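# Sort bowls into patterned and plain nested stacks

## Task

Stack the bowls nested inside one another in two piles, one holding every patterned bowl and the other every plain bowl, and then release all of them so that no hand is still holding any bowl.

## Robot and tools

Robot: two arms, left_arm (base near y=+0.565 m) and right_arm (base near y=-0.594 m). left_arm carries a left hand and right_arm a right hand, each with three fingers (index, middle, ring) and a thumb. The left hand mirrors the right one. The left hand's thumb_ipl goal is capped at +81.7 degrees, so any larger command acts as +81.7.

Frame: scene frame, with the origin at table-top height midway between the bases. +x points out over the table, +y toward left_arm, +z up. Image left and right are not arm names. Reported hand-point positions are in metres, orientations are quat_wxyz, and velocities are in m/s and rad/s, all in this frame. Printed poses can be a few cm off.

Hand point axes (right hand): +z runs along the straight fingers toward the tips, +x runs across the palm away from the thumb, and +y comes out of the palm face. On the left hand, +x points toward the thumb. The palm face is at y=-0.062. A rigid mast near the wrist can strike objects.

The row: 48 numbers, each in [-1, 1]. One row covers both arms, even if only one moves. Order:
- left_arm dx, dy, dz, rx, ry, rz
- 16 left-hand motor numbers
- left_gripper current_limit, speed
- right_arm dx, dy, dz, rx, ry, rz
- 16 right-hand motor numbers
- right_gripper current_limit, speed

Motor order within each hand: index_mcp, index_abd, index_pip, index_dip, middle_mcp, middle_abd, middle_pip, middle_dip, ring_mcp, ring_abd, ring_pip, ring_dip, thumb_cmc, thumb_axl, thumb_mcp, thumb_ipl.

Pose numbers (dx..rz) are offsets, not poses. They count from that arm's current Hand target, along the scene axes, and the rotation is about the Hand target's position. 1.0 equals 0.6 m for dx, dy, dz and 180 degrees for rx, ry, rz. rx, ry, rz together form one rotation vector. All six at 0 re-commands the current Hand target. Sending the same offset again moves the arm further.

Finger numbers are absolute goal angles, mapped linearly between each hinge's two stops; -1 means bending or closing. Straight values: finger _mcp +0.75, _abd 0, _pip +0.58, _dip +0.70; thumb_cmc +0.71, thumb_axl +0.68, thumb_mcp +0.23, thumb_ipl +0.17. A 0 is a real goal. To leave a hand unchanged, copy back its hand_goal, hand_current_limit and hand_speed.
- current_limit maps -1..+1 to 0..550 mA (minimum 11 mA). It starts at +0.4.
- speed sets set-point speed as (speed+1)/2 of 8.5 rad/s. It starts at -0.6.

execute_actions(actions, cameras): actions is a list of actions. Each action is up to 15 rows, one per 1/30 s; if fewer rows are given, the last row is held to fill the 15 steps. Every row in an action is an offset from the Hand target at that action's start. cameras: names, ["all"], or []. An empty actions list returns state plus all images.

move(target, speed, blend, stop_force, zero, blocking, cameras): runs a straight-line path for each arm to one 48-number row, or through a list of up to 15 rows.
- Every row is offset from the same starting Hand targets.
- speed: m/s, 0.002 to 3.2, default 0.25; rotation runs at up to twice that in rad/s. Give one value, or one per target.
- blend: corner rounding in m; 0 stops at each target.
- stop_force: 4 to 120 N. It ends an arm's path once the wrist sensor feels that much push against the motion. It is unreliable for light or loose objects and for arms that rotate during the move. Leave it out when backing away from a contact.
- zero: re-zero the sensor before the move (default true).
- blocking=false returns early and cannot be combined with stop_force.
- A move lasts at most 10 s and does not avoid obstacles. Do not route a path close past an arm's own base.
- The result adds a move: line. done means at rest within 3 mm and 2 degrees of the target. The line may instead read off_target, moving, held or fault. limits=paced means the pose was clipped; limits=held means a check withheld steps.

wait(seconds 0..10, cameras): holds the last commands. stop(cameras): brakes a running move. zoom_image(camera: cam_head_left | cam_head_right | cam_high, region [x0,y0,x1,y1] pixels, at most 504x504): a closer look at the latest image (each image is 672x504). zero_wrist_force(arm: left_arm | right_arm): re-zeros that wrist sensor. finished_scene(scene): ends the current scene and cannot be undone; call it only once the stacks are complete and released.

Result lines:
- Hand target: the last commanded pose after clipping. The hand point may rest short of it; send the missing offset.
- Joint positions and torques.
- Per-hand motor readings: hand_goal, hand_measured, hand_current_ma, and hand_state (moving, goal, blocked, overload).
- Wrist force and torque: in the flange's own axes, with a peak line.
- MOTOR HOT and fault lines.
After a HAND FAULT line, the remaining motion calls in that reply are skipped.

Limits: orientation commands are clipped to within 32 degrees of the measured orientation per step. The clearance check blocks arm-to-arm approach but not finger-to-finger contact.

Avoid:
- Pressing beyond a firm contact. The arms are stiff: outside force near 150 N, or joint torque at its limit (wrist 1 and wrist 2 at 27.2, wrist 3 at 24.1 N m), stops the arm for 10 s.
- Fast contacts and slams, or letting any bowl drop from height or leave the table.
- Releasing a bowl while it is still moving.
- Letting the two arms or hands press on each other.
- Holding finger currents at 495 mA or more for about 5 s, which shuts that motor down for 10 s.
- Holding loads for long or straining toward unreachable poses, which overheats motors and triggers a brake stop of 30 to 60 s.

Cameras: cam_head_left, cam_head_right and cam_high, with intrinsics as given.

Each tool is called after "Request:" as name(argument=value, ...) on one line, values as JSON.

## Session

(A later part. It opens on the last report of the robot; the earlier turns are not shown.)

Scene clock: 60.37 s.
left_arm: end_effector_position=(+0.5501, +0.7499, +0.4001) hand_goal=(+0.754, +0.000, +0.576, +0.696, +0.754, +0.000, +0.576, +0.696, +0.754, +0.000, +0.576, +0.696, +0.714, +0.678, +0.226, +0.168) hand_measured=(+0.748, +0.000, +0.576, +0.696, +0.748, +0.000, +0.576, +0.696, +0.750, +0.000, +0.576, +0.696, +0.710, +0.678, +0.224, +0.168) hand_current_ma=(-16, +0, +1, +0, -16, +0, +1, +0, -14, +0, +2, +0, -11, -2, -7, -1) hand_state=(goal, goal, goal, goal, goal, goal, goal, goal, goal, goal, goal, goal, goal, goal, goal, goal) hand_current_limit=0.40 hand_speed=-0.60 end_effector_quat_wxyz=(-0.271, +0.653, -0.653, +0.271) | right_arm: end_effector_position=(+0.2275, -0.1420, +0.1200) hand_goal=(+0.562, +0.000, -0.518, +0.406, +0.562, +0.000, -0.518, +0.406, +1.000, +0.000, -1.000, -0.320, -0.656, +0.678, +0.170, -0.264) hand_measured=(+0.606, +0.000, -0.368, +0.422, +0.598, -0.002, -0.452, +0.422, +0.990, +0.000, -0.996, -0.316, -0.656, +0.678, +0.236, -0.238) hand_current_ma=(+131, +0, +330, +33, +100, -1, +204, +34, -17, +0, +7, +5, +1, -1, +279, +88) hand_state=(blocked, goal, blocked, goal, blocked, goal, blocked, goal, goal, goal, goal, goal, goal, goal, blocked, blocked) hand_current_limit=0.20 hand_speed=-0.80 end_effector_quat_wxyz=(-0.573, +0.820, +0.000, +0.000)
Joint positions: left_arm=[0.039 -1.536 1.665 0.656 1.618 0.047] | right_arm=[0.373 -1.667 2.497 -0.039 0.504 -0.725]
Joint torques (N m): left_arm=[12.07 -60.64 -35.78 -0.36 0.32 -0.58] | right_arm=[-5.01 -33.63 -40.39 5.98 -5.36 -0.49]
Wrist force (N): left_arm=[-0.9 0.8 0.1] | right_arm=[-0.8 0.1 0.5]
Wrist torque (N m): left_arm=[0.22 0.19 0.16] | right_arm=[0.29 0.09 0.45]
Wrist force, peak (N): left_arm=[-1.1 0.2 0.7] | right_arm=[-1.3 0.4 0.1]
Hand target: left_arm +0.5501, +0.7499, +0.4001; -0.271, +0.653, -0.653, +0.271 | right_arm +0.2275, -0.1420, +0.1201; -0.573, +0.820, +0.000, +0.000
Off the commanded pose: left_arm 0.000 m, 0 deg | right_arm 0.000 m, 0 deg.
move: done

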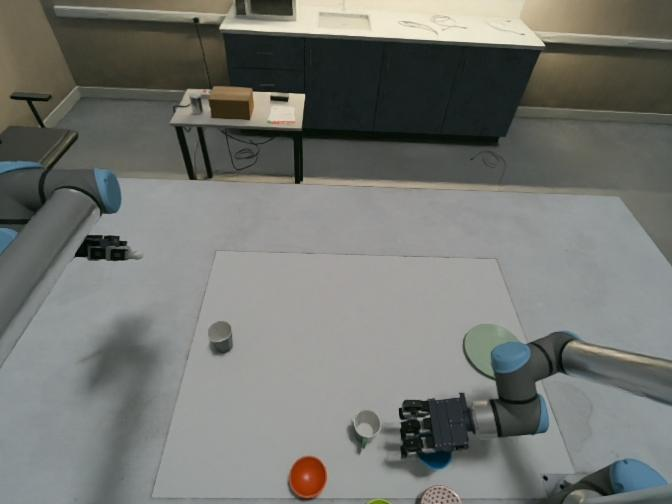

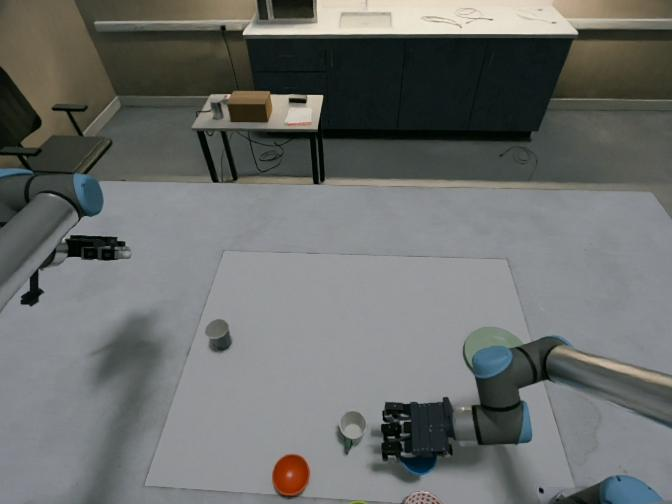

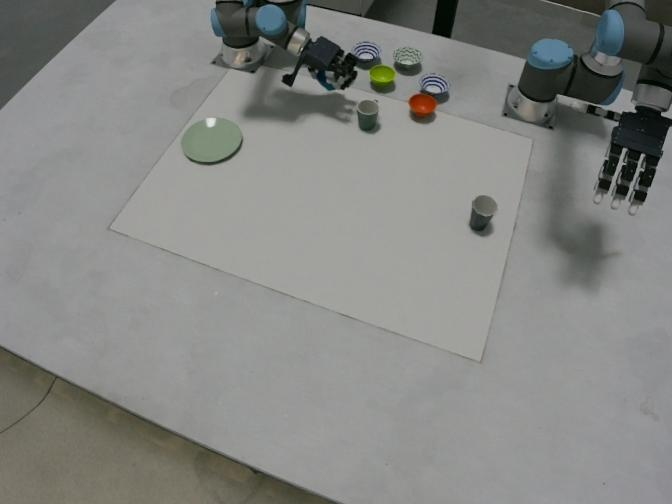

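Request:
zoom_image(camera="cam_high", region=[340, 40, 460, 140])

Request:
zoom_image(camera="cam_head_left", region=[260, 404, 380, 504])

Scaled by 4.200.

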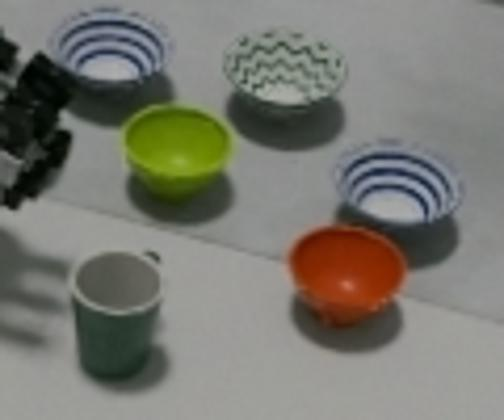

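Scaled by 4.200.

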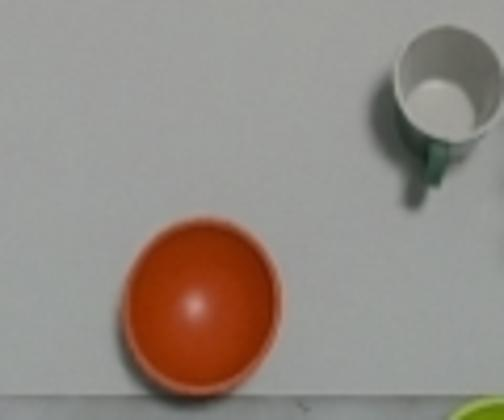

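Request:
move(target=[[0,0,0,0,0,0,0.754,0,0.576,0.696,0.754,0,0.576,0.696,0.754,0,0.576,0.696,0.714,0.678,0.226,0.168,0.4,-0.6, 0,0,0.1333,0,0,-0.03,0.562,0,-0.518,0.406,0.562,0,-0.518,0.406,1.0,0,-1.0,-0.32,-0.657,0.678,0.169,-0.265,0.2,-0.8],[0,0,0,0,0,0,0.754,0,0.576,0.696,0.754,0,0.576,0.696,0.754,0,0.576,0.696,0.714,0.678,0.226,0.168,0.4,-0.6, -0.0802,0.5533,0.1333,0,0,-0.1667,0.562,0,-0.518,0.406,0.562,0,-0.518,0.406,1.0,0,-1.0,-0.32,-0.657,0.678,0.169,-0.265,0.2,-0.8],[0,0,0,0,0,0,0.754,0,0.576,0.696,0.754,0,0.576,0.696,0.754,0,0.576,0.696,0.714,0.678,0.226,0.168,0.4,-0.6, -0.0802,0.5533,0.025,0,0,-0.1667,0.562,0,-0.518,0.406,0.562,0,-0.518,0.406,1.0,0,-1.0,-0.32,-0.657,0.678,0.169,-0.265,0.2,-0.8]], speed=0.25, blend=[0.03,0.02, 0], cameras=["all"])

Request:
zoom_image(camera="cam_high", region=[360, 30, 480, 130])

Request:
zoom_image(camera="cam_head_left", region=[240, 404, 360, 504])

Scene clock: 64.33 s.
left_arm: end_effector_position=(+0.5501, +0.7499, +0.4001) hand_goal=(+0.754, +0.000, +0.576, +0.696, +0.754, +0.000, +0.576, +0.696, +0.754, +0.000, +0.576, +0.696, +0.714, +0.678, +0.226, +0.168) hand_measured=(+0.748, +0.000, +0.576, +0.696, +0.748, +0.000, +0.576, +0.696, +0.750, +0.000, +0.576, +0.696, +0.710, +0.678, +0.224, +0.168) hand_current_ma=(-16, +0, +1, +0, -16, +0, +1, +0, -14, +0, +2, +0, -11, -2, -7, -1) hand_state=(goal, goal, goal, goal, goal, goal, goal, goal, goal, goal, goal, goal, goal, goal, goal, goal) hand_current_limit=0.40 hand_speed=-0.60 end_effector_quat_wxyz=(-0.271, +0.653, -0.653, +0.271) | right_arm: end_effector_position=(+0.1794, +0.1899, +0.1353) hand_goal=(+0.562, +0.000, -0.518, +0.406, +0.562, +0.000, -0.518, +0.406, +1.000, +0.000, -1.000, -0.320, -0.656, +0.678, +0.170, -0.264) hand_measured=(+0.608, +0.000, -0.372, +0.422, +0.598, -0.002, -0.454, +0.422, +0.990, +0.000, -0.996, -0.316, -0.654, +0.678, +0.236, -0.238) hand_current_ma=(+138, +0, +330, +34, +102, -1, +191, +34, -17, +0, +6, +5, +3, -1, +285, +89) hand_state=(blocked, goal, blocked, goal, blocked, goal, blocked, goal, goal, goal, goal, goal, goal, goal, blocked, blocked) hand_current_limit=0.20 hand_speed=-0.80 end_effector_quat_wxyz=(-0.554, +0.792, -0.212, +0.148)
Joint positions: left_arm=[0.039 -1.536 1.665 0.656 1.618 0.047] | right_arm=[1.261 -1.293 1.97 -0.319 1.768 0.073]
Joint torques (N m): left_arm=[11.51 -60.17 -35.47 -0.09 0.7 -0.54] | right_arm=[11.16 -48.91 -24.18 -3.55 2.92 2.86]
Wrist force (N): left_arm=[-0.2 0.4 0.0] | right_arm=[-0.8 -0.4 0.7]
Wrist torque (N m): left_arm=[0.16 0.10 0.22] | right_arm=[0.23 0.16 0.31]
Wrist force, peak (N): left_arm=[-0.5 1.0 0.7] | right_arm=[-2.0 -2.7 1.6]
Hand target: left_arm +0.5501, +0.7499, +0.4001; -0.271, +0.653, -0.653, +0.271 | right_arm +0.1794, +0.1900, +0.1351; -0.554, +0.792, -0.212, +0.148
Off the commanded pose: left_arm 0.000 m, 0 deg | right_arm 0.000 m, 0 deg.
move: done

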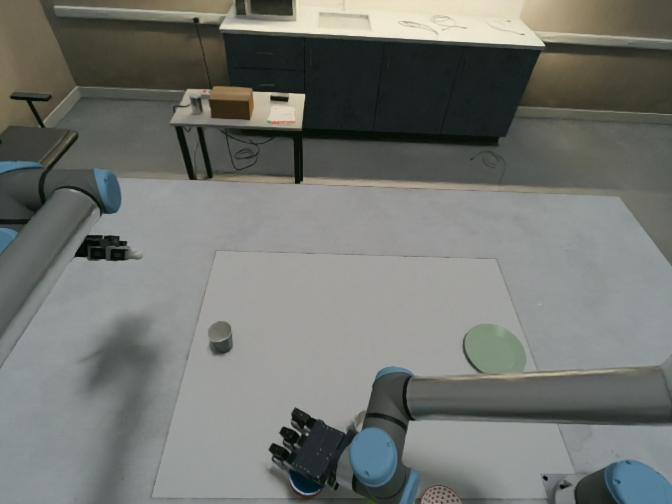

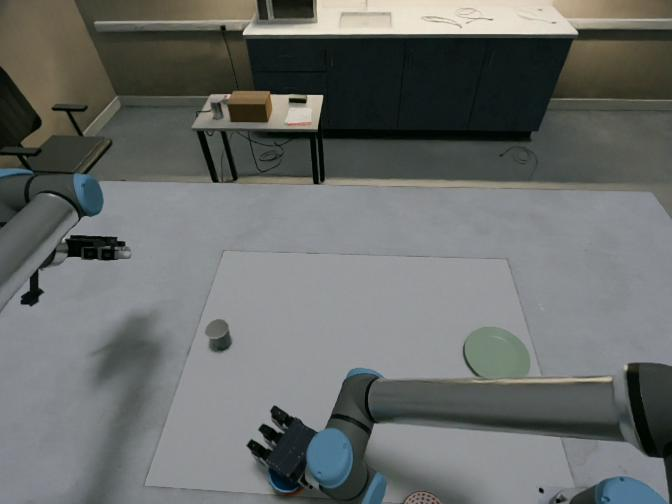

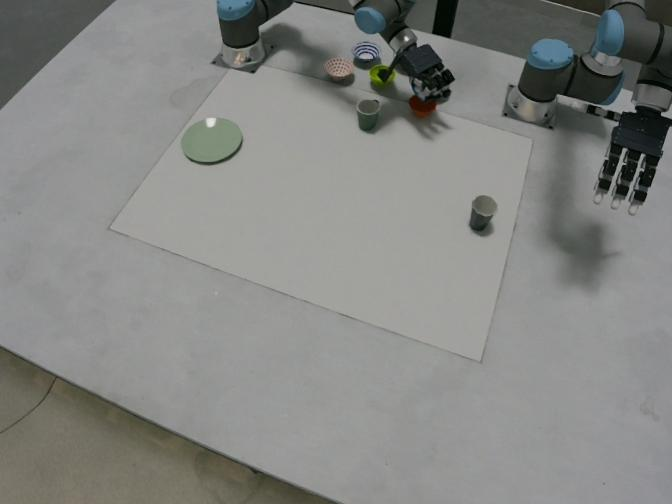

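Scaled by 4.200.

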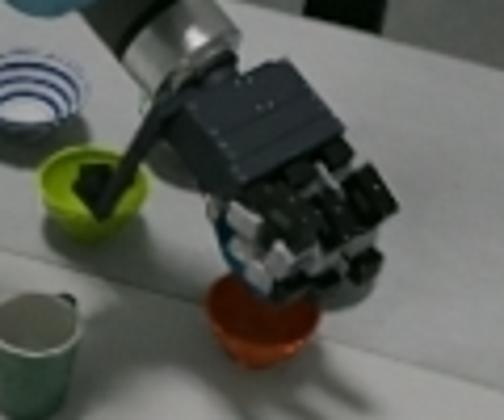

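Scaled by 4.200.

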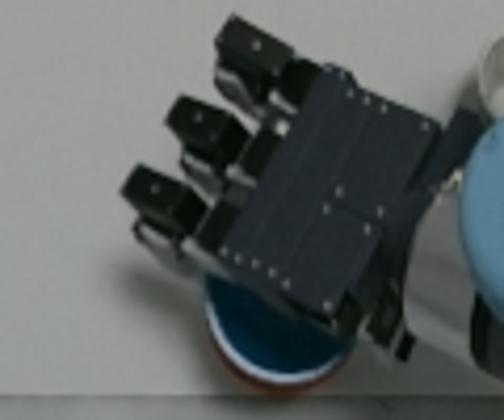

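Request:
move(target=[0,0,0,0,0,0,0.754,0,0.576,0.696,0.754,0,0.576,0.696,0.754,0,0.576,0.696,0.714,0.678,0.226,0.168,0.4,-0.6, 0.0117,-0.0067,-0.055,0,0,0,0.562,0,-0.518,0.406,0.562,0,-0.518,0.406,1.0,0,-1.0,-0.32,-0.657,0.678,0.169,-0.265,0.2,-0.8], speed=0.1, stop_force=5, cameras=["all"])

Request:
zoom_image(camera="cam_high", region=[360, 30, 480, 130])

Request:
zoom_image(camera="cam_head_left", region=[240, 404, 360, 504])

Scene clock: 66.67 s.
left_arm: end_effector_position=(+0.5501, +0.7499, +0.4001) hand_goal=(+0.754, +0.000, +0.576, +0.696, +0.754, +0.000, +0.576, +0.696, +0.754, +0.000, +0.576, +0.696, +0.714, +0.678, +0.226, +0.168) hand_measured=(+0.748, +0.000, +0.576, +0.696, +0.748, +0.000, +0.576, +0.696, +0.750, +0.000, +0.576, +0.696, +0.710, +0.678, +0.224, +0.168) hand_current_ma=(-16, +0, +1, +0, -16, +0, +1, +0, -14, +0, +2, +0, -11, -2, -7, -1) hand_state=(goal, goal, goal, goal, goal, goal, goal, goal, goal, goal, goal, goal, goal, goal, goal, goal) hand_current_limit=0.40 hand_speed=-0.60 end_effector_quat_wxyz=(-0.271, +0.653, -0.653, +0.271) | right_arm: end_effector_position=(+0.1864, +0.1860, +0.1021) hand_goal=(+0.562, +0.000, -0.518, +0.406, +0.562, +0.000, -0.518, +0.406, +1.000, +0.000, -1.000, -0.320, -0.656, +0.678, +0.170, -0.264) hand_measured=(+0.608, +0.000, -0.372, +0.422, +0.598, -0.002, -0.454, +0.422, +0.990, +0.000, -0.996, -0.316, -0.654, +0.678, +0.236, -0.238) hand_current_ma=(+138, +0, +330, +34, +102, -1, +191, +34, -17, +0, +6, +5, +3, -1, +285, +89) hand_state=(blocked, goal, blocked, goal, blocked, goal, blocked, goal, goal, goal, goal, goal, goal, goal, blocked, blocked) hand_current_limit=0.20 hand_speed=-0.80 end_effector_quat_wxyz=(-0.554, +0.792, -0.212, +0.148)
Joint positions: left_arm=[0.039 -1.536 1.665 0.656 1.618 0.047] | right_arm=[1.247 -1.26 2 -0.383 1.756 0.068]
Joint torques (N m): left_arm=[12.84 -58.02 -36.29 -0.2 0.38 -0.74] | right_arm=[-6.71 -50.74 -22.07 -3.62 -1.95 -0.61]
Wrist force (N): left_arm=[-0.1 0.5 0.6] | right_arm=[-0.8 -0.1 0.7]
Wrist torque (N m): left_arm=[0.12 0.11 0.22] | right_arm=[0.24 0.16 0.31]
Wrist force, peak (N): left_arm=[-1.2 0.7 0.5] | right_arm=[-1.3 -0.9 0.6]
Hand target: left_arm +0.5501, +0.7499, +0.4001; -0.271, +0.653, -0.653, +0.271 | right_arm +0.1864, +0.1860, +0.1021; -0.554, +0.792, -0.212, +0.148
Off the commanded pose: left_arm 0.000 m, 0 deg | right_arm 0.000 m, 0 deg.
move: done

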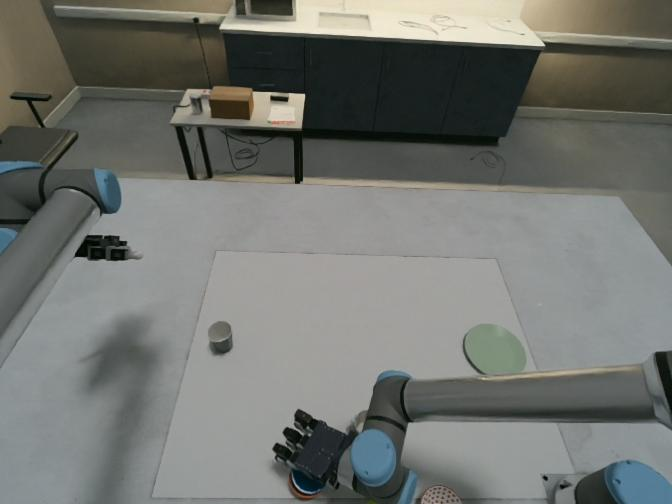

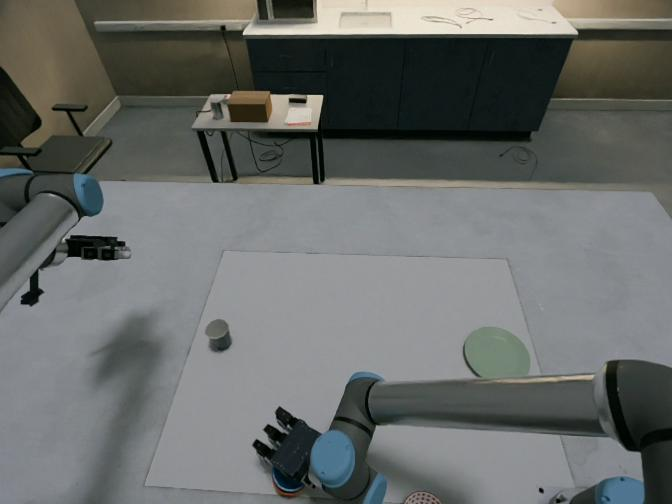

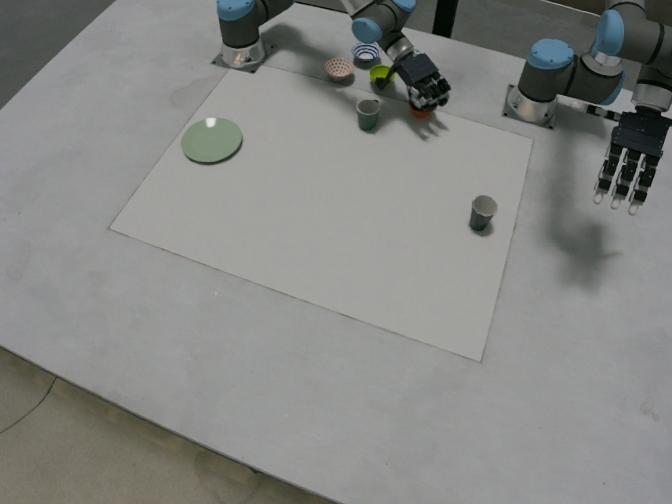

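Scaled by 4.200.

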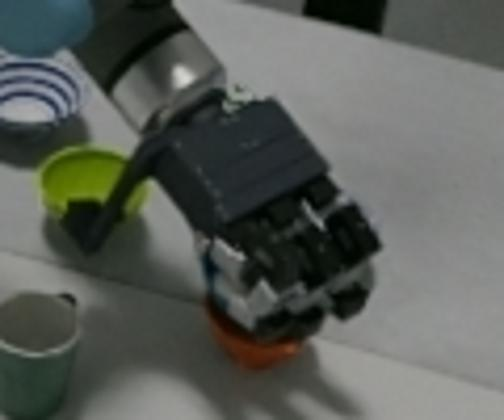

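Scaled by 4.200.

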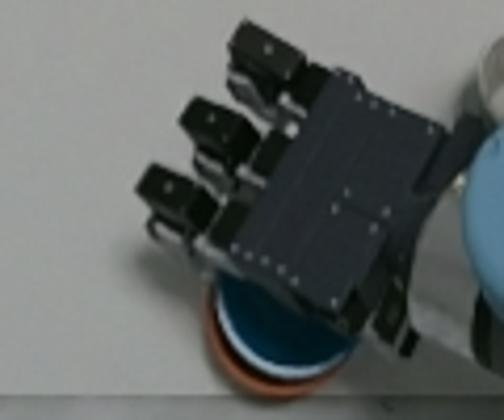

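Request:
move(target=[0,0,0,0,0,0,0.754,0,0.576,0.696,0.754,0,0.576,0.696,0.754,0,0.576,0.696,0.714,0.678,0.226,0.168,0.4,-0.6, 0.0,0,-0.045,0,0,0,0.562,0,-0.518,0.406,0.562,0,-0.518,0.406,1.0,0,-1.0,-0.32,-0.657,0.678,0.169,-0.265,0.2,-0.8], speed=0.04, stop_force=4, cameras=["all"])

Request:
zoom_image(camera="cam_high", region=[360, 30, 480, 130])

Request:
zoom_image(camera="cam_head_left", region=[240, 404, 360, 504])

Scene clock: 68.53 s.
left_arm: end_effector_position=(+0.5501, +0.7499, +0.4001) hand_goal=(+0.754, +0.000, +0.576, +0.696, +0.754, +0.000, +0.576, +0.696, +0.754, +0.000, +0.576, +0.696, +0.714, +0.678, +0.226, +0.168) hand_measured=(+0.748, +0.000, +0.576, +0.696, +0.748, +0.000, +0.576, +0.696, +0.750, +0.000, +0.576, +0.696, +0.710, +0.678, +0.224, +0.168) hand_current_ma=(-16, +0, +1, +0, -16, +0, +1, +0, -14, +0, +2, +0, -11, -2, -7, -1) hand_state=(goal, goal, goal, goal, goal, goal, goal, goal, goal, goal, goal, goal, goal, goal, goal, goal) hand_current_limit=0.40 hand_speed=-0.60 end_effector_quat_wxyz=(-0.271, +0.653, -0.653, +0.271) | right_arm: end_effector_position=(+0.1864, +0.1860, +0.0877) hand_goal=(+0.562, +0.000, -0.518, +0.406, +0.562, +0.000, -0.518, +0.406, +1.000, +0.000, -1.000, -0.320, -0.656, +0.678, +0.170, -0.264) hand_measured=(+0.632, +0.002, -0.410, +0.424, +0.600, -0.002, -0.466, +0.422, +0.990, +0.000, -0.996, -0.316, -0.654, +0.678, +0.236, -0.238) hand_current_ma=(+231, +2, +330, +40, +104, -2, +149, +35, -17, +0, +6, +5, +3, -1, +285, +89) hand_state=(blocked, goal, blocked, goal, blocked, goal, blocked, goal, goal, goal, goal, goal, goal, goal, blocked, blocked) hand_current_limit=0.20 hand_speed=-0.80 end_effector_quat_wxyz=(-0.554, +0.792, -0.212, +0.148)
Joint positions: left_arm=[0.039 -1.536 1.665 0.656 1.618 0.047] | right_arm=[1.247 -1.243 2.009 -0.409 1.756 0.068]
Joint torques (N m): left_arm=[12.87 -58.74 -35.78 -0.26 0.34 -0.86] | right_arm=[2.13 -78.17 -46.53 1.86 -1.93 0.05]
Wrist force (N): left_arm=[-0.7 0.1 0.1] | right_arm=[-0.8 -0.3 0.7]
Wrist torque (N m): left_arm=[0.12 0.17 0.19] | right_arm=[0.22 0.16 0.31]
Wrist force, peak (N): left_arm=[-0.6 1.1 0.7] | right_arm=[-0.6 -7.3 -0.7]
Hand target: left_arm +0.5501, +0.7499, +0.4001; -0.271, +0.653, -0.653, +0.271 | right_arm +0.1864, +0.1860, +0.0877; -0.554, +0.792, -0.212, +0.148 (not the last commanded pose)
Off the commanded pose: left_arm 0.000 m, 0 deg | right_arm 0.013 m, 0 deg.
move: contact (right_arm)

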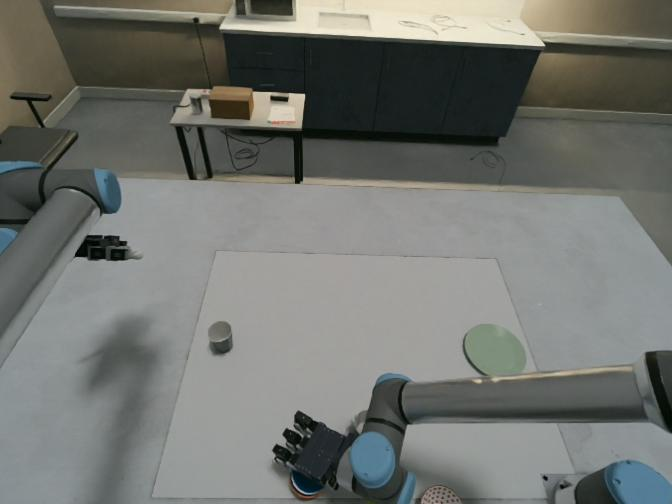

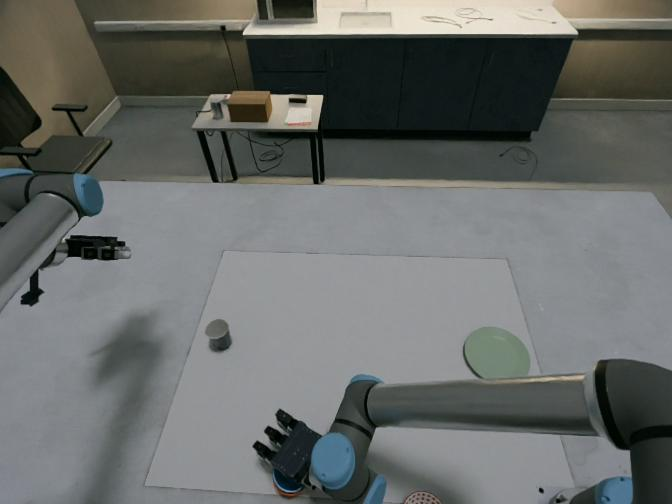

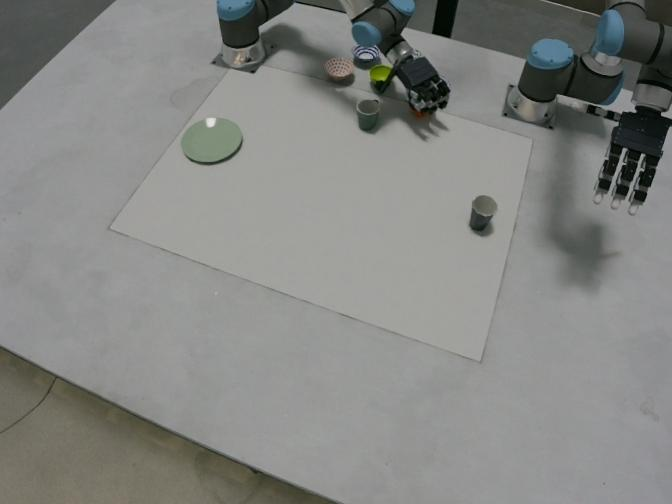

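Scaled by 4.200.

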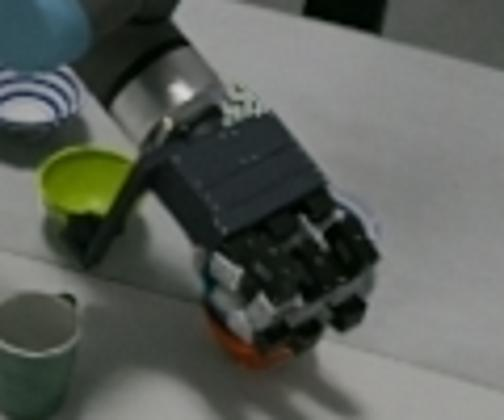

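Scaled by 4.200.

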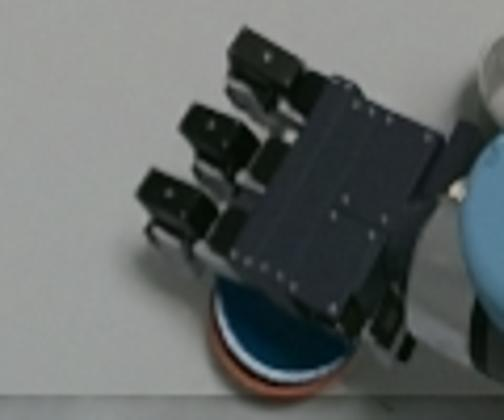

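Request:
move(target=[0,0,0,0,0,0,0.754,0,0.576,0.696,0.754,0,0.576,0.696,0.754,0,0.576,0.696,0.714,0.678,0.226,0.168,0.4,-0.6, 0,0,0,0,0,0,0.685,0,0.066,0.261,0.685,0,0.066,0.261,1.0,0,-1.0,-0.32,-0.657,0.678,0.506,-0.373,0.4,-0.7], cameras=["all"])

Request:
zoom_image(camera="cam_high", region=[360, 30, 480, 130])

Request:
zoom_image(camera="cam_head_left", region=[240, 404, 360, 504])

Scene clock: 69.57 s.
left_arm: end_effector_position=(+0.5501, +0.7499, +0.4001) hand_goal=(+0.754, +0.000, +0.576, +0.696, +0.754, +0.000, +0.576, +0.696, +0.754, +0.000, +0.576, +0.696, +0.714, +0.678, +0.226, +0.168) hand_measured=(+0.748, +0.000, +0.576, +0.696, +0.748, +0.000, +0.576, +0.696, +0.750, +0.000, +0.576, +0.696, +0.710, +0.678, +0.224, +0.168) hand_current_ma=(-16, +0, +1, +0, -16, +0, +1, +0, -14, +0, +2, +0, -11, -2, -7, -1) hand_state=(goal, goal, goal, goal, goal, goal, goal, goal, goal, goal, goal, goal, goal, goal, goal, goal) hand_current_limit=0.40 hand_speed=-0.60 end_effector_quat_wxyz=(-0.271, +0.653, -0.653, +0.271) | right_arm: end_effector_position=(+0.1864, +0.1860, +0.0877) hand_goal=(+0.686, +0.000, +0.066, +0.262, +0.686, +0.000, +0.066, +0.262, +1.000, +0.000, -1.000, -0.320, -0.656, +0.678, +0.506, -0.372) hand_measured=(+0.678, +0.002, +0.060, +0.264, +0.668, -0.002, +0.062, +0.266, +0.990, +0.000, -0.996, -0.316, -0.656, +0.678, +0.500, -0.370) hand_current_ma=(-15, +2, -9, +3, -42, -2, -7, +4, -17, +0, +6, +5, +0, -1, -14, +4) hand_state=(goal, goal, goal, goal, goal, goal, goal, goal, goal, goal, goal, goal, goal, goal, goal, goal) hand_current_limit=0.40 hand_speed=-0.70 end_effector_quat_wxyz=(-0.554, +0.792, -0.212, +0.148)
Joint positions: left_arm=[0.039 -1.536 1.665 0.656 1.618 0.047] | right_arm=[1.247 -1.243 2.009 -0.409 1.756 0.068]
Joint torques (N m): left_arm=[11.32 -60.26 -35.87 -0.26 0.46 -0.45] | right_arm=[5.32 -77.08 -44.21 1.79 -1.57 0.01]
Wrist force (N): left_arm=[-0.6 0.4 0.4] | right_arm=[-0.9 -0.5 0.6]
Wrist torque (N m): left_arm=[0.13 0.17 0.19] | right_arm=[0.23 0.17 0.31]
Wrist force, peak (N): left_arm=[-0.9 0.5 0.6] | right_arm=[-1.0 -0.4 0.9]
Hand target: left_arm +0.5501, +0.7499, +0.4001; -0.271, +0.653, -0.653, +0.271 | right_arm +0.1864, +0.1860, +0.0877; -0.554, +0.792, -0.212, +0.148
Off the commanded pose: left_arm 0.000 m, 0 deg | right_arm 0.000 m, 0 deg.
move: done

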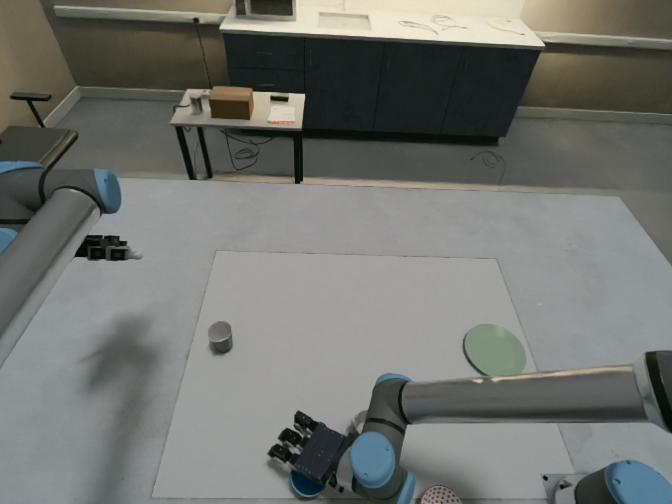

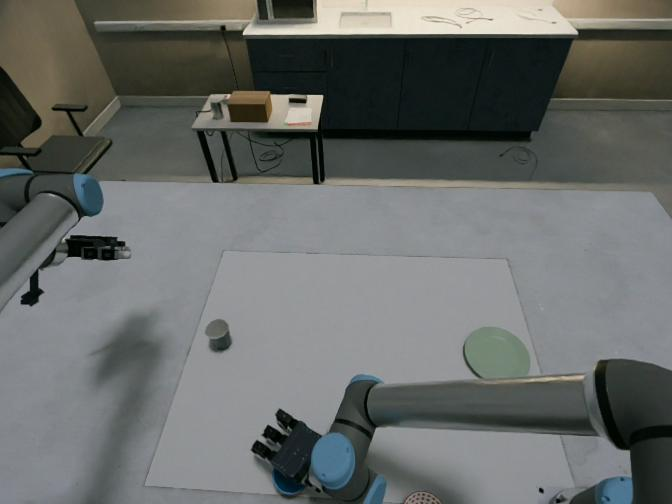

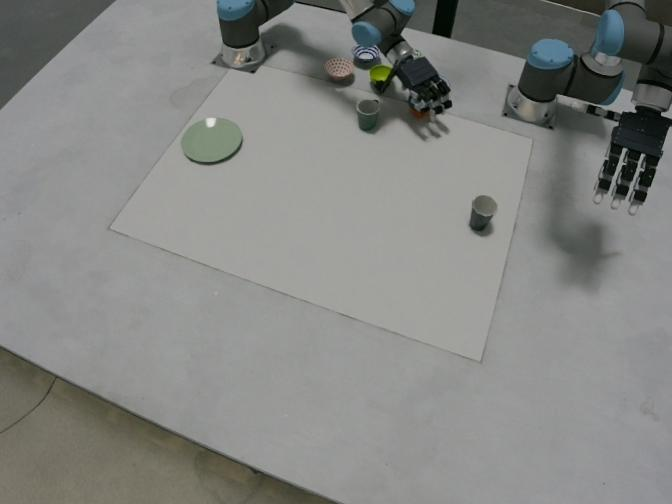

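Scaled by 4.200.

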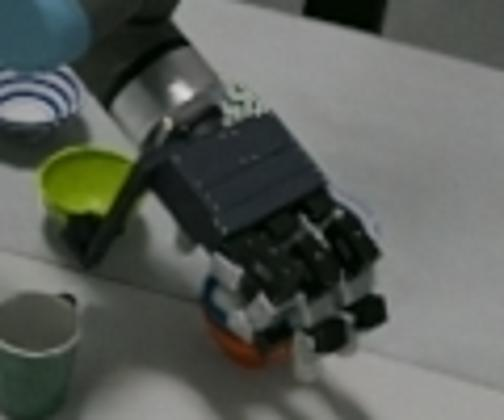

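Scaled by 4.200.

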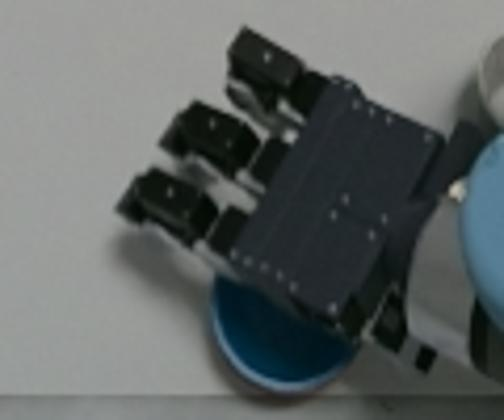

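Request:
move(target=[[0,0,0,0,0,0,0.754,0,0.576,0.696,0.754,0,0.576,0.696,0.754,0,0.576,0.696,0.714,0.678,0.226,0.168,0.4,-0.6, 0,0,0.15,0,0,0,0.685,0,0.066,0.261,0.685,0,0.066,0.261,1.0,0,-1.0,-0.32,-0.657,0.678,0.506,-0.373,0.4,-0.6],[0,0,0,0,0,0,0.754,0,0.576,0.696,0.754,0,0.576,0.696,0.754,0,0.576,0.696,0.714,0.678,0.226,0.168,0.4,-0.6, -0.2165,-0.3045,0.187,0,0,0.3333,0.685,0,0.066,0.261,0.685,0,0.066,0.261,1.0,0,-1.0,-0.32,-0.657,0.678,0.506,-0.373,0.4,-0.6],[0,0,0,0,0,0,0.754,0,0.576,0.696,0.754,0,0.576,0.696,0.754,0,0.576,0.696,0.714,0.678,0.226,0.168,0.4,-0.6, -0.2165,-0.3045,0.037,0,0,0.3333,0.685,0,0.066,0.261,0.685,0,0.066,0.261,1.0,0,-1.0,-0.32,-0.657,0.678,0.506,-0.373,0.4,-0.6]], speed=0.25, blend=[0.02,0.02, 0], cameras=["all"])

Request:
zoom_image(camera="cam_high", region=[320, 20, 440, 120])

Request:
zoom_image(camera="cam_head_left", region=[240, 384, 440, 504])

Scene clock: 74.07 s.
left_arm: end_effector_position=(+0.5501, +0.7499, +0.4001) hand_goal=(+0.754, +0.000, +0.576, +0.696, +0.754, +0.000, +0.576, +0.696, +0.754, +0.000, +0.576, +0.696, +0.714, +0.678, +0.226, +0.168) hand_measured=(+0.748, +0.000, +0.576, +0.696, +0.748, +0.000, +0.576, +0.696, +0.750, +0.000, +0.576, +0.696, +0.710, +0.678, +0.224, +0.168) hand_current_ma=(-16, +0, +1, +0, -16, +0, +1, +0, -14, +0, +2, +0, -11, -2, -7, -1) hand_state=(goal, goal, goal, goal, goal, goal, goal, goal, goal, goal, goal, goal, goal, goal, goal, goal) hand_current_limit=0.40 hand_speed=-0.60 end_effector_quat_wxyz=(-0.271, +0.653, -0.653, +0.271) | right_arm: end_effector_position=(+0.0565, +0.0032, +0.1100) hand_goal=(+0.686, +0.000, +0.066, +0.262, +0.686, +0.000, +0.066, +0.262, +1.000, +0.000, -1.000, -0.320, -0.656, +0.678, +0.506, -0.372) hand_measured=(+0.678, +0.002, +0.060, +0.264, +0.668, -0.002, +0.062, +0.266, +0.990, +0.000, -0.996, -0.316, -0.656, +0.678, +0.500, -0.370) hand_current_ma=(-15, +2, -8, +3, -38, -2, -6, +4, -17, +0, +6, +5, +0, -1, -13, +3) hand_state=(goal, goal, goal, goal, goal, goal, goal, goal, goal, goal, goal, goal, goal, goal, goal, goal) hand_current_limit=0.40 hand_speed=-0.60 end_effector_quat_wxyz=(-0.553, +0.792, +0.212, -0.149)
Joint positions: left_arm=[0.039 -1.536 1.665 0.656 1.618 0.047] | right_arm=[0.966 -1.411 2.237 -0.116 0.555 -0.631]
Joint torques (N m): left_arm=[12.13 -58.72 -36.34 -0.33 0.04 -0.34] | right_arm=[11.37 -33.35 -16.75 -0.76 -3.14 1.63]
Wrist force (N): left_arm=[-0.1 0.3 0.3] | right_arm=[-0.7 -0.5 0.4]
Wrist torque (N m): left_arm=[0.13 0.09 0.23] | right_arm=[0.24 0.03 0.44]
Wrist force, peak (N): left_arm=[-0.8 0.6 1.1] | right_arm=[-1.1 -2.3 0.8]
Hand target: left_arm +0.5501, +0.7499, +0.4001; -0.271, +0.653, -0.653, +0.271 | right_arm +0.0565, +0.0033, +0.1099; -0.553, +0.792, +0.212, -0.149
Off the commanded pose: left_arm 0.000 m, 0 deg | right_arm 0.000 m, 0 deg.
move: done

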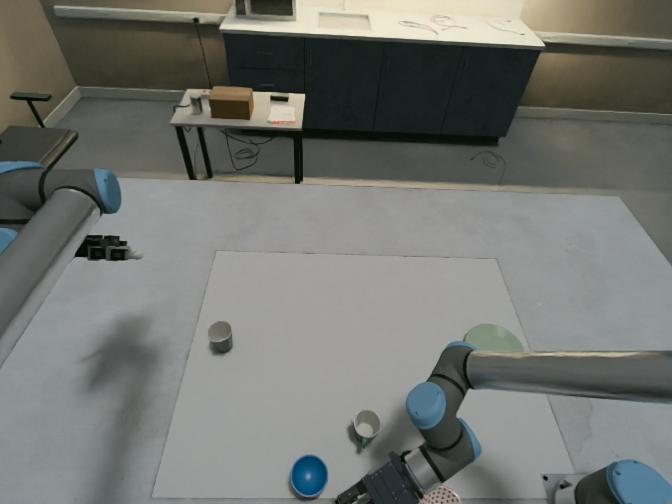

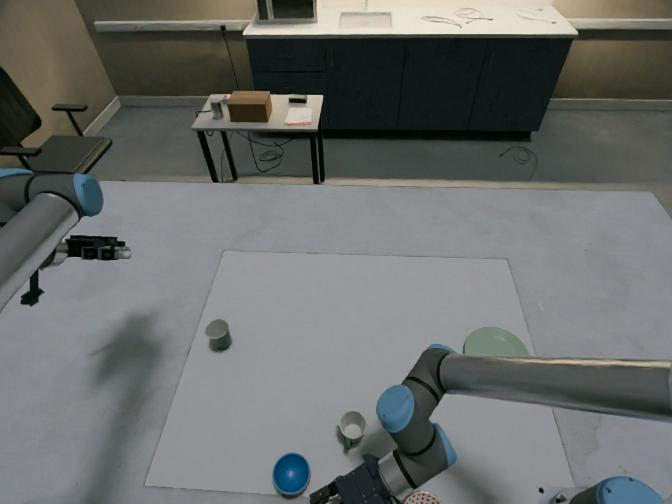

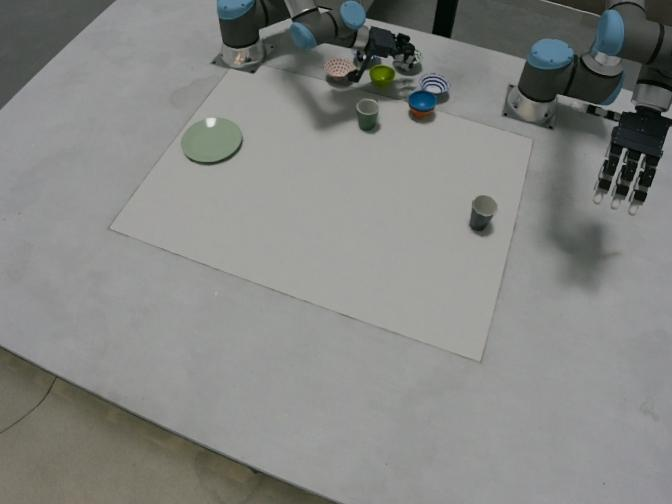

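Scaled by 4.200.

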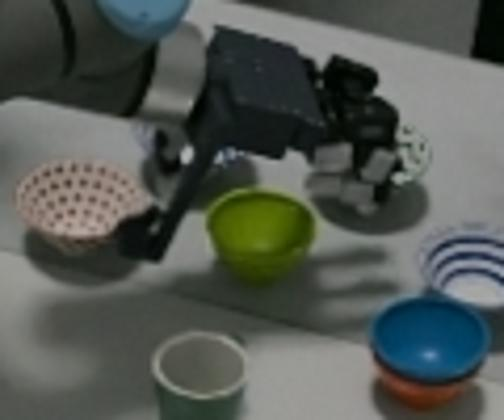

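Scaled by 2.520.

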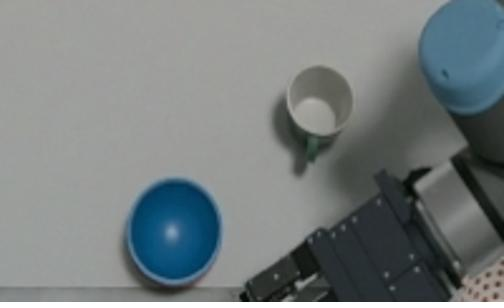

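Request:
move(target=[0,0,0,0,0,0,0.754,0,0.576,0.696,0.754,0,0.576,0.696,0.754,0,0.576,0.696,0.714,0.678,0.226,0.168,0.4,-0.6, -0.0033,-0.0067,-0.0767,0,0,0,0.685,0,0.066,0.261,0.685,0,0.066,0.261,1.0,0,-1.0,-0.32,-0.657,0.678,0.506,-0.373,0.4,-0.6], speed=0.12, stop_force=6)

Request:
move(target=[0,0,0,0,0,0,0.754,0,0.576,0.696,0.754,0,0.576,0.696,0.754,0,0.576,0.696,0.714,0.678,0.226,0.168,0.4,-0.6, 0,0,0,0,0,0,0.562,0,-0.518,0.406,0.562,0,-0.518,0.406,1.0,0,-1.0,-0.32,-0.657,0.678,0.169,-0.265,0.2,-0.8], cameras=["all"])

Request:
zoom_image(camera="cam_high", region=[320, 20, 440, 120])

Scene clock: 76.63 s.
left_arm: end_effector_position=(+0.5501, +0.7499, +0.4001) hand_goal=(+0.754, +0.000, +0.576, +0.696, +0.754, +0.000, +0.576, +0.696, +0.754, +0.000, +0.576, +0.696, +0.714, +0.678, +0.226, +0.168) hand_measured=(+0.748, +0.000, +0.576, +0.696, +0.748, +0.000, +0.576, +0.696, +0.750, +0.000, +0.576, +0.696, +0.710, +0.678, +0.224, +0.168) hand_current_ma=(-16, +0, +1, +0, -16, +0, +1, +0, -14, +0, +2, +0, -11, -2, -7, -1) hand_state=(goal, goal, goal, goal, goal, goal, goal, goal, goal, goal, goal, goal, goal, goal, goal, goal) hand_current_limit=0.40 hand_speed=-0.60 end_effector_quat_wxyz=(-0.271, +0.653, -0.653, +0.271) | right_arm: end_effector_position=(+0.0545, -0.0008, +0.0639) hand_goal=(+0.686, +0.000, +0.066, +0.262, +0.686, +0.000, +0.066, +0.262, +1.000, +0.000, -1.000, -0.320, -0.656, +0.678, +0.506, -0.372) hand_measured=(+0.678, +0.002, +0.060, +0.264, +0.668, -0.002, +0.062, +0.266, +0.990, +0.000, -0.996, -0.316, -0.656, +0.678, +0.500, -0.370) hand_current_ma=(-15, +2, -8, +3, -38, -2, -6, +4, -17, +0, +6, +5, +0, -1, -13, +3) hand_state=(goal, goal, goal, goal, goal, goal, goal, goal, goal, goal, goal, goal, goal, goal, goal, goal) hand_current_limit=0.40 hand_speed=-0.60 end_effector_quat_wxyz=(-0.553, +0.792, +0.212, -0.149)
Joint positions: left_arm=[0.039 -1.536 1.665 0.656 1.618 0.047] | right_arm=[0.964 -1.342 2.272 -0.219 0.553 -0.633]
Joint torques (N m): left_arm=[11 -59.49 -36.12 -0.42 -0.19 -0.36] | right_arm=[10.95 -33.64 -13.41 -0.62 -0.29 1.59]
Wrist force (N): left_arm=[-0.3 0.5 1.0] | right_arm=[-0.6 -0.6 0.2]
Wrist torque (N m): left_arm=[0.10 0.15 0.21] | right_arm=[0.25 0.08 0.47]
Wrist force, peak (N): left_arm=[-0.9 0.5 1.0] | right_arm=[-0.9 -1.3 -0.1]
Hand target: left_arm +0.5501, +0.7499, +0.4001; -0.271, +0.653, -0.653, +0.271 | right_arm +0.0545, -0.0008, +0.0639; -0.553, +0.792, +0.212, -0.149
Off the commanded pose: left_arm 0.000 m, 0 deg | right_arm 0.000 m, 0 deg.
move: done

Scene clock: 77.87 s.
left_arm: end_effector_position=(+0.5501, +0.7499, +0.4001) hand_goal=(+0.754, +0.000, +0.576, +0.696, +0.754, +0.000, +0.576, +0.696, +0.754, +0.000, +0.576, +0.696, +0.714, +0.678, +0.226, +0.168) hand_measured=(+0.748, +0.000, +0.576, +0.696, +0.748, +0.000, +0.576, +0.696, +0.750, +0.000, +0.576, +0.696, +0.710, +0.678, +0.224, +0.168) hand_current_ma=(-16, +0, +1, +0, -16, +0, +1, +0, -14, +0, +2, +0, -11, -2, -7, -1) hand_state=(goal, goal, goal, goal, goal, goal, goal, goal, goal, goal, goal, goal, goal, goal, goal, goal) hand_current_limit=0.40 hand_speed=-0.60 end_effector_quat_wxyz=(-0.271, +0.653, -0.653, +0.271) | right_arm: end_effector_position=(+0.0545, -0.0008, +0.0639) hand_goal=(+0.562, +0.000, -0.518, +0.406, +0.562, +0.000, -0.518, +0.406, +1.000, +0.000, -1.000, -0.320, -0.656, +0.678, +0.170, -0.264) hand_measured=(+0.606, +0.002, -0.422, +0.422, +0.614, -0.002, -0.434, +0.430, +0.990, +0.000, -0.996, -0.316, -0.648, +0.678, +0.264, -0.232) hand_current_ma=(+128, +2, +326, +33, +163, -2, +274, +56, -17, +0, +6, +5, +14, -1, +330, +115) hand_state=(blocked, goal, blocked, goal, blocked, goal, blocked, blocked, goal, goal, goal, goal, goal, goal, blocked, blocked) hand_current_limit=0.20 hand_speed=-0.80 end_effector_quat_wxyz=(-0.553, +0.792, +0.212, -0.149)
Joint positions: left_arm=[0.039 -1.536 1.665 0.656 1.618 0.047] | right_arm=[0.964 -1.342 2.272 -0.219 0.553 -0.633]
Joint torques (N m): left_arm=[11.19 -59.7 -36.29 -0.1 0.09 -0.41] | right_arm=[10.57 -34.32 -13.42 -0.36 -0.22 1.72]
Wrist force (N): left_arm=[-0.8 0.3 0.4] | right_arm=[-0.9 -0.2 0.3]
Wrist torque (N m): left_arm=[0.12 0.20 0.18] | right_arm=[0.29 0.11 0.45]
Wrist force, peak (N): left_arm=[-0.6 0.6 0.9] | right_arm=[-0.7 -0.9 0.4]
Hand target: left_arm +0.5501, +0.7499, +0.4001; -0.271, +0.653, -0.653, +0.271 | right_arm +0.0545, -0.0008, +0.0639; -0.553, +0.792, +0.212, -0.149
Off the commanded pose: left_arm 0.000 m, 0 deg | right_arm 0.000 m, 0 deg.
move: done

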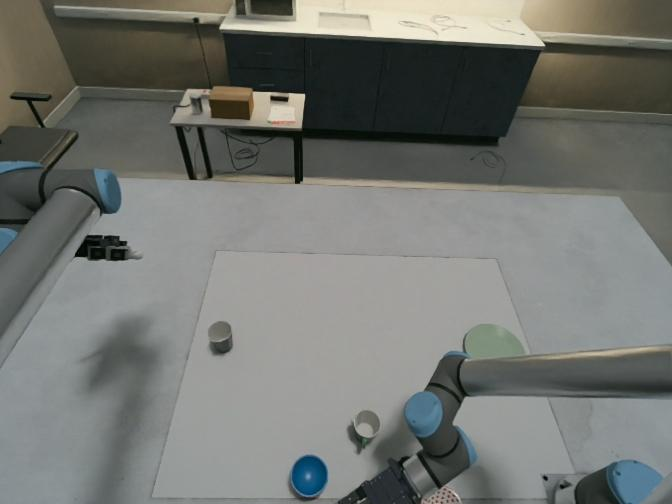

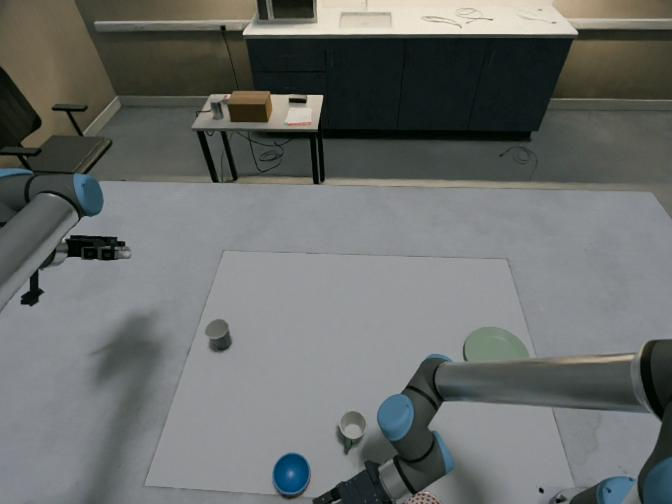

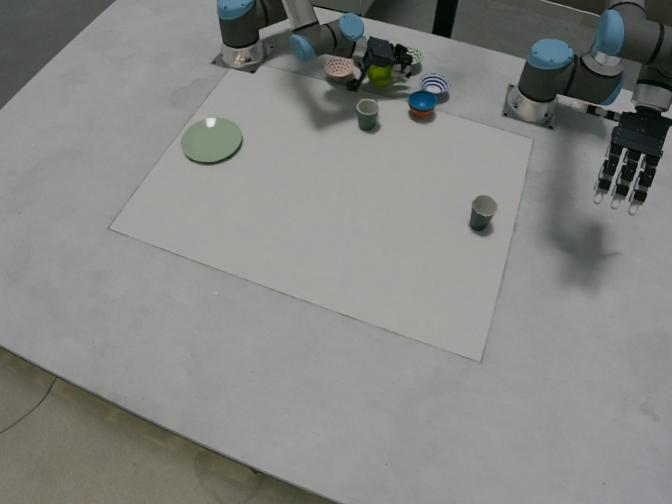

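Scaled by 4.200.

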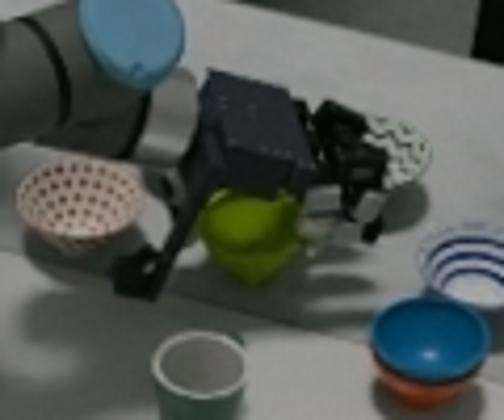

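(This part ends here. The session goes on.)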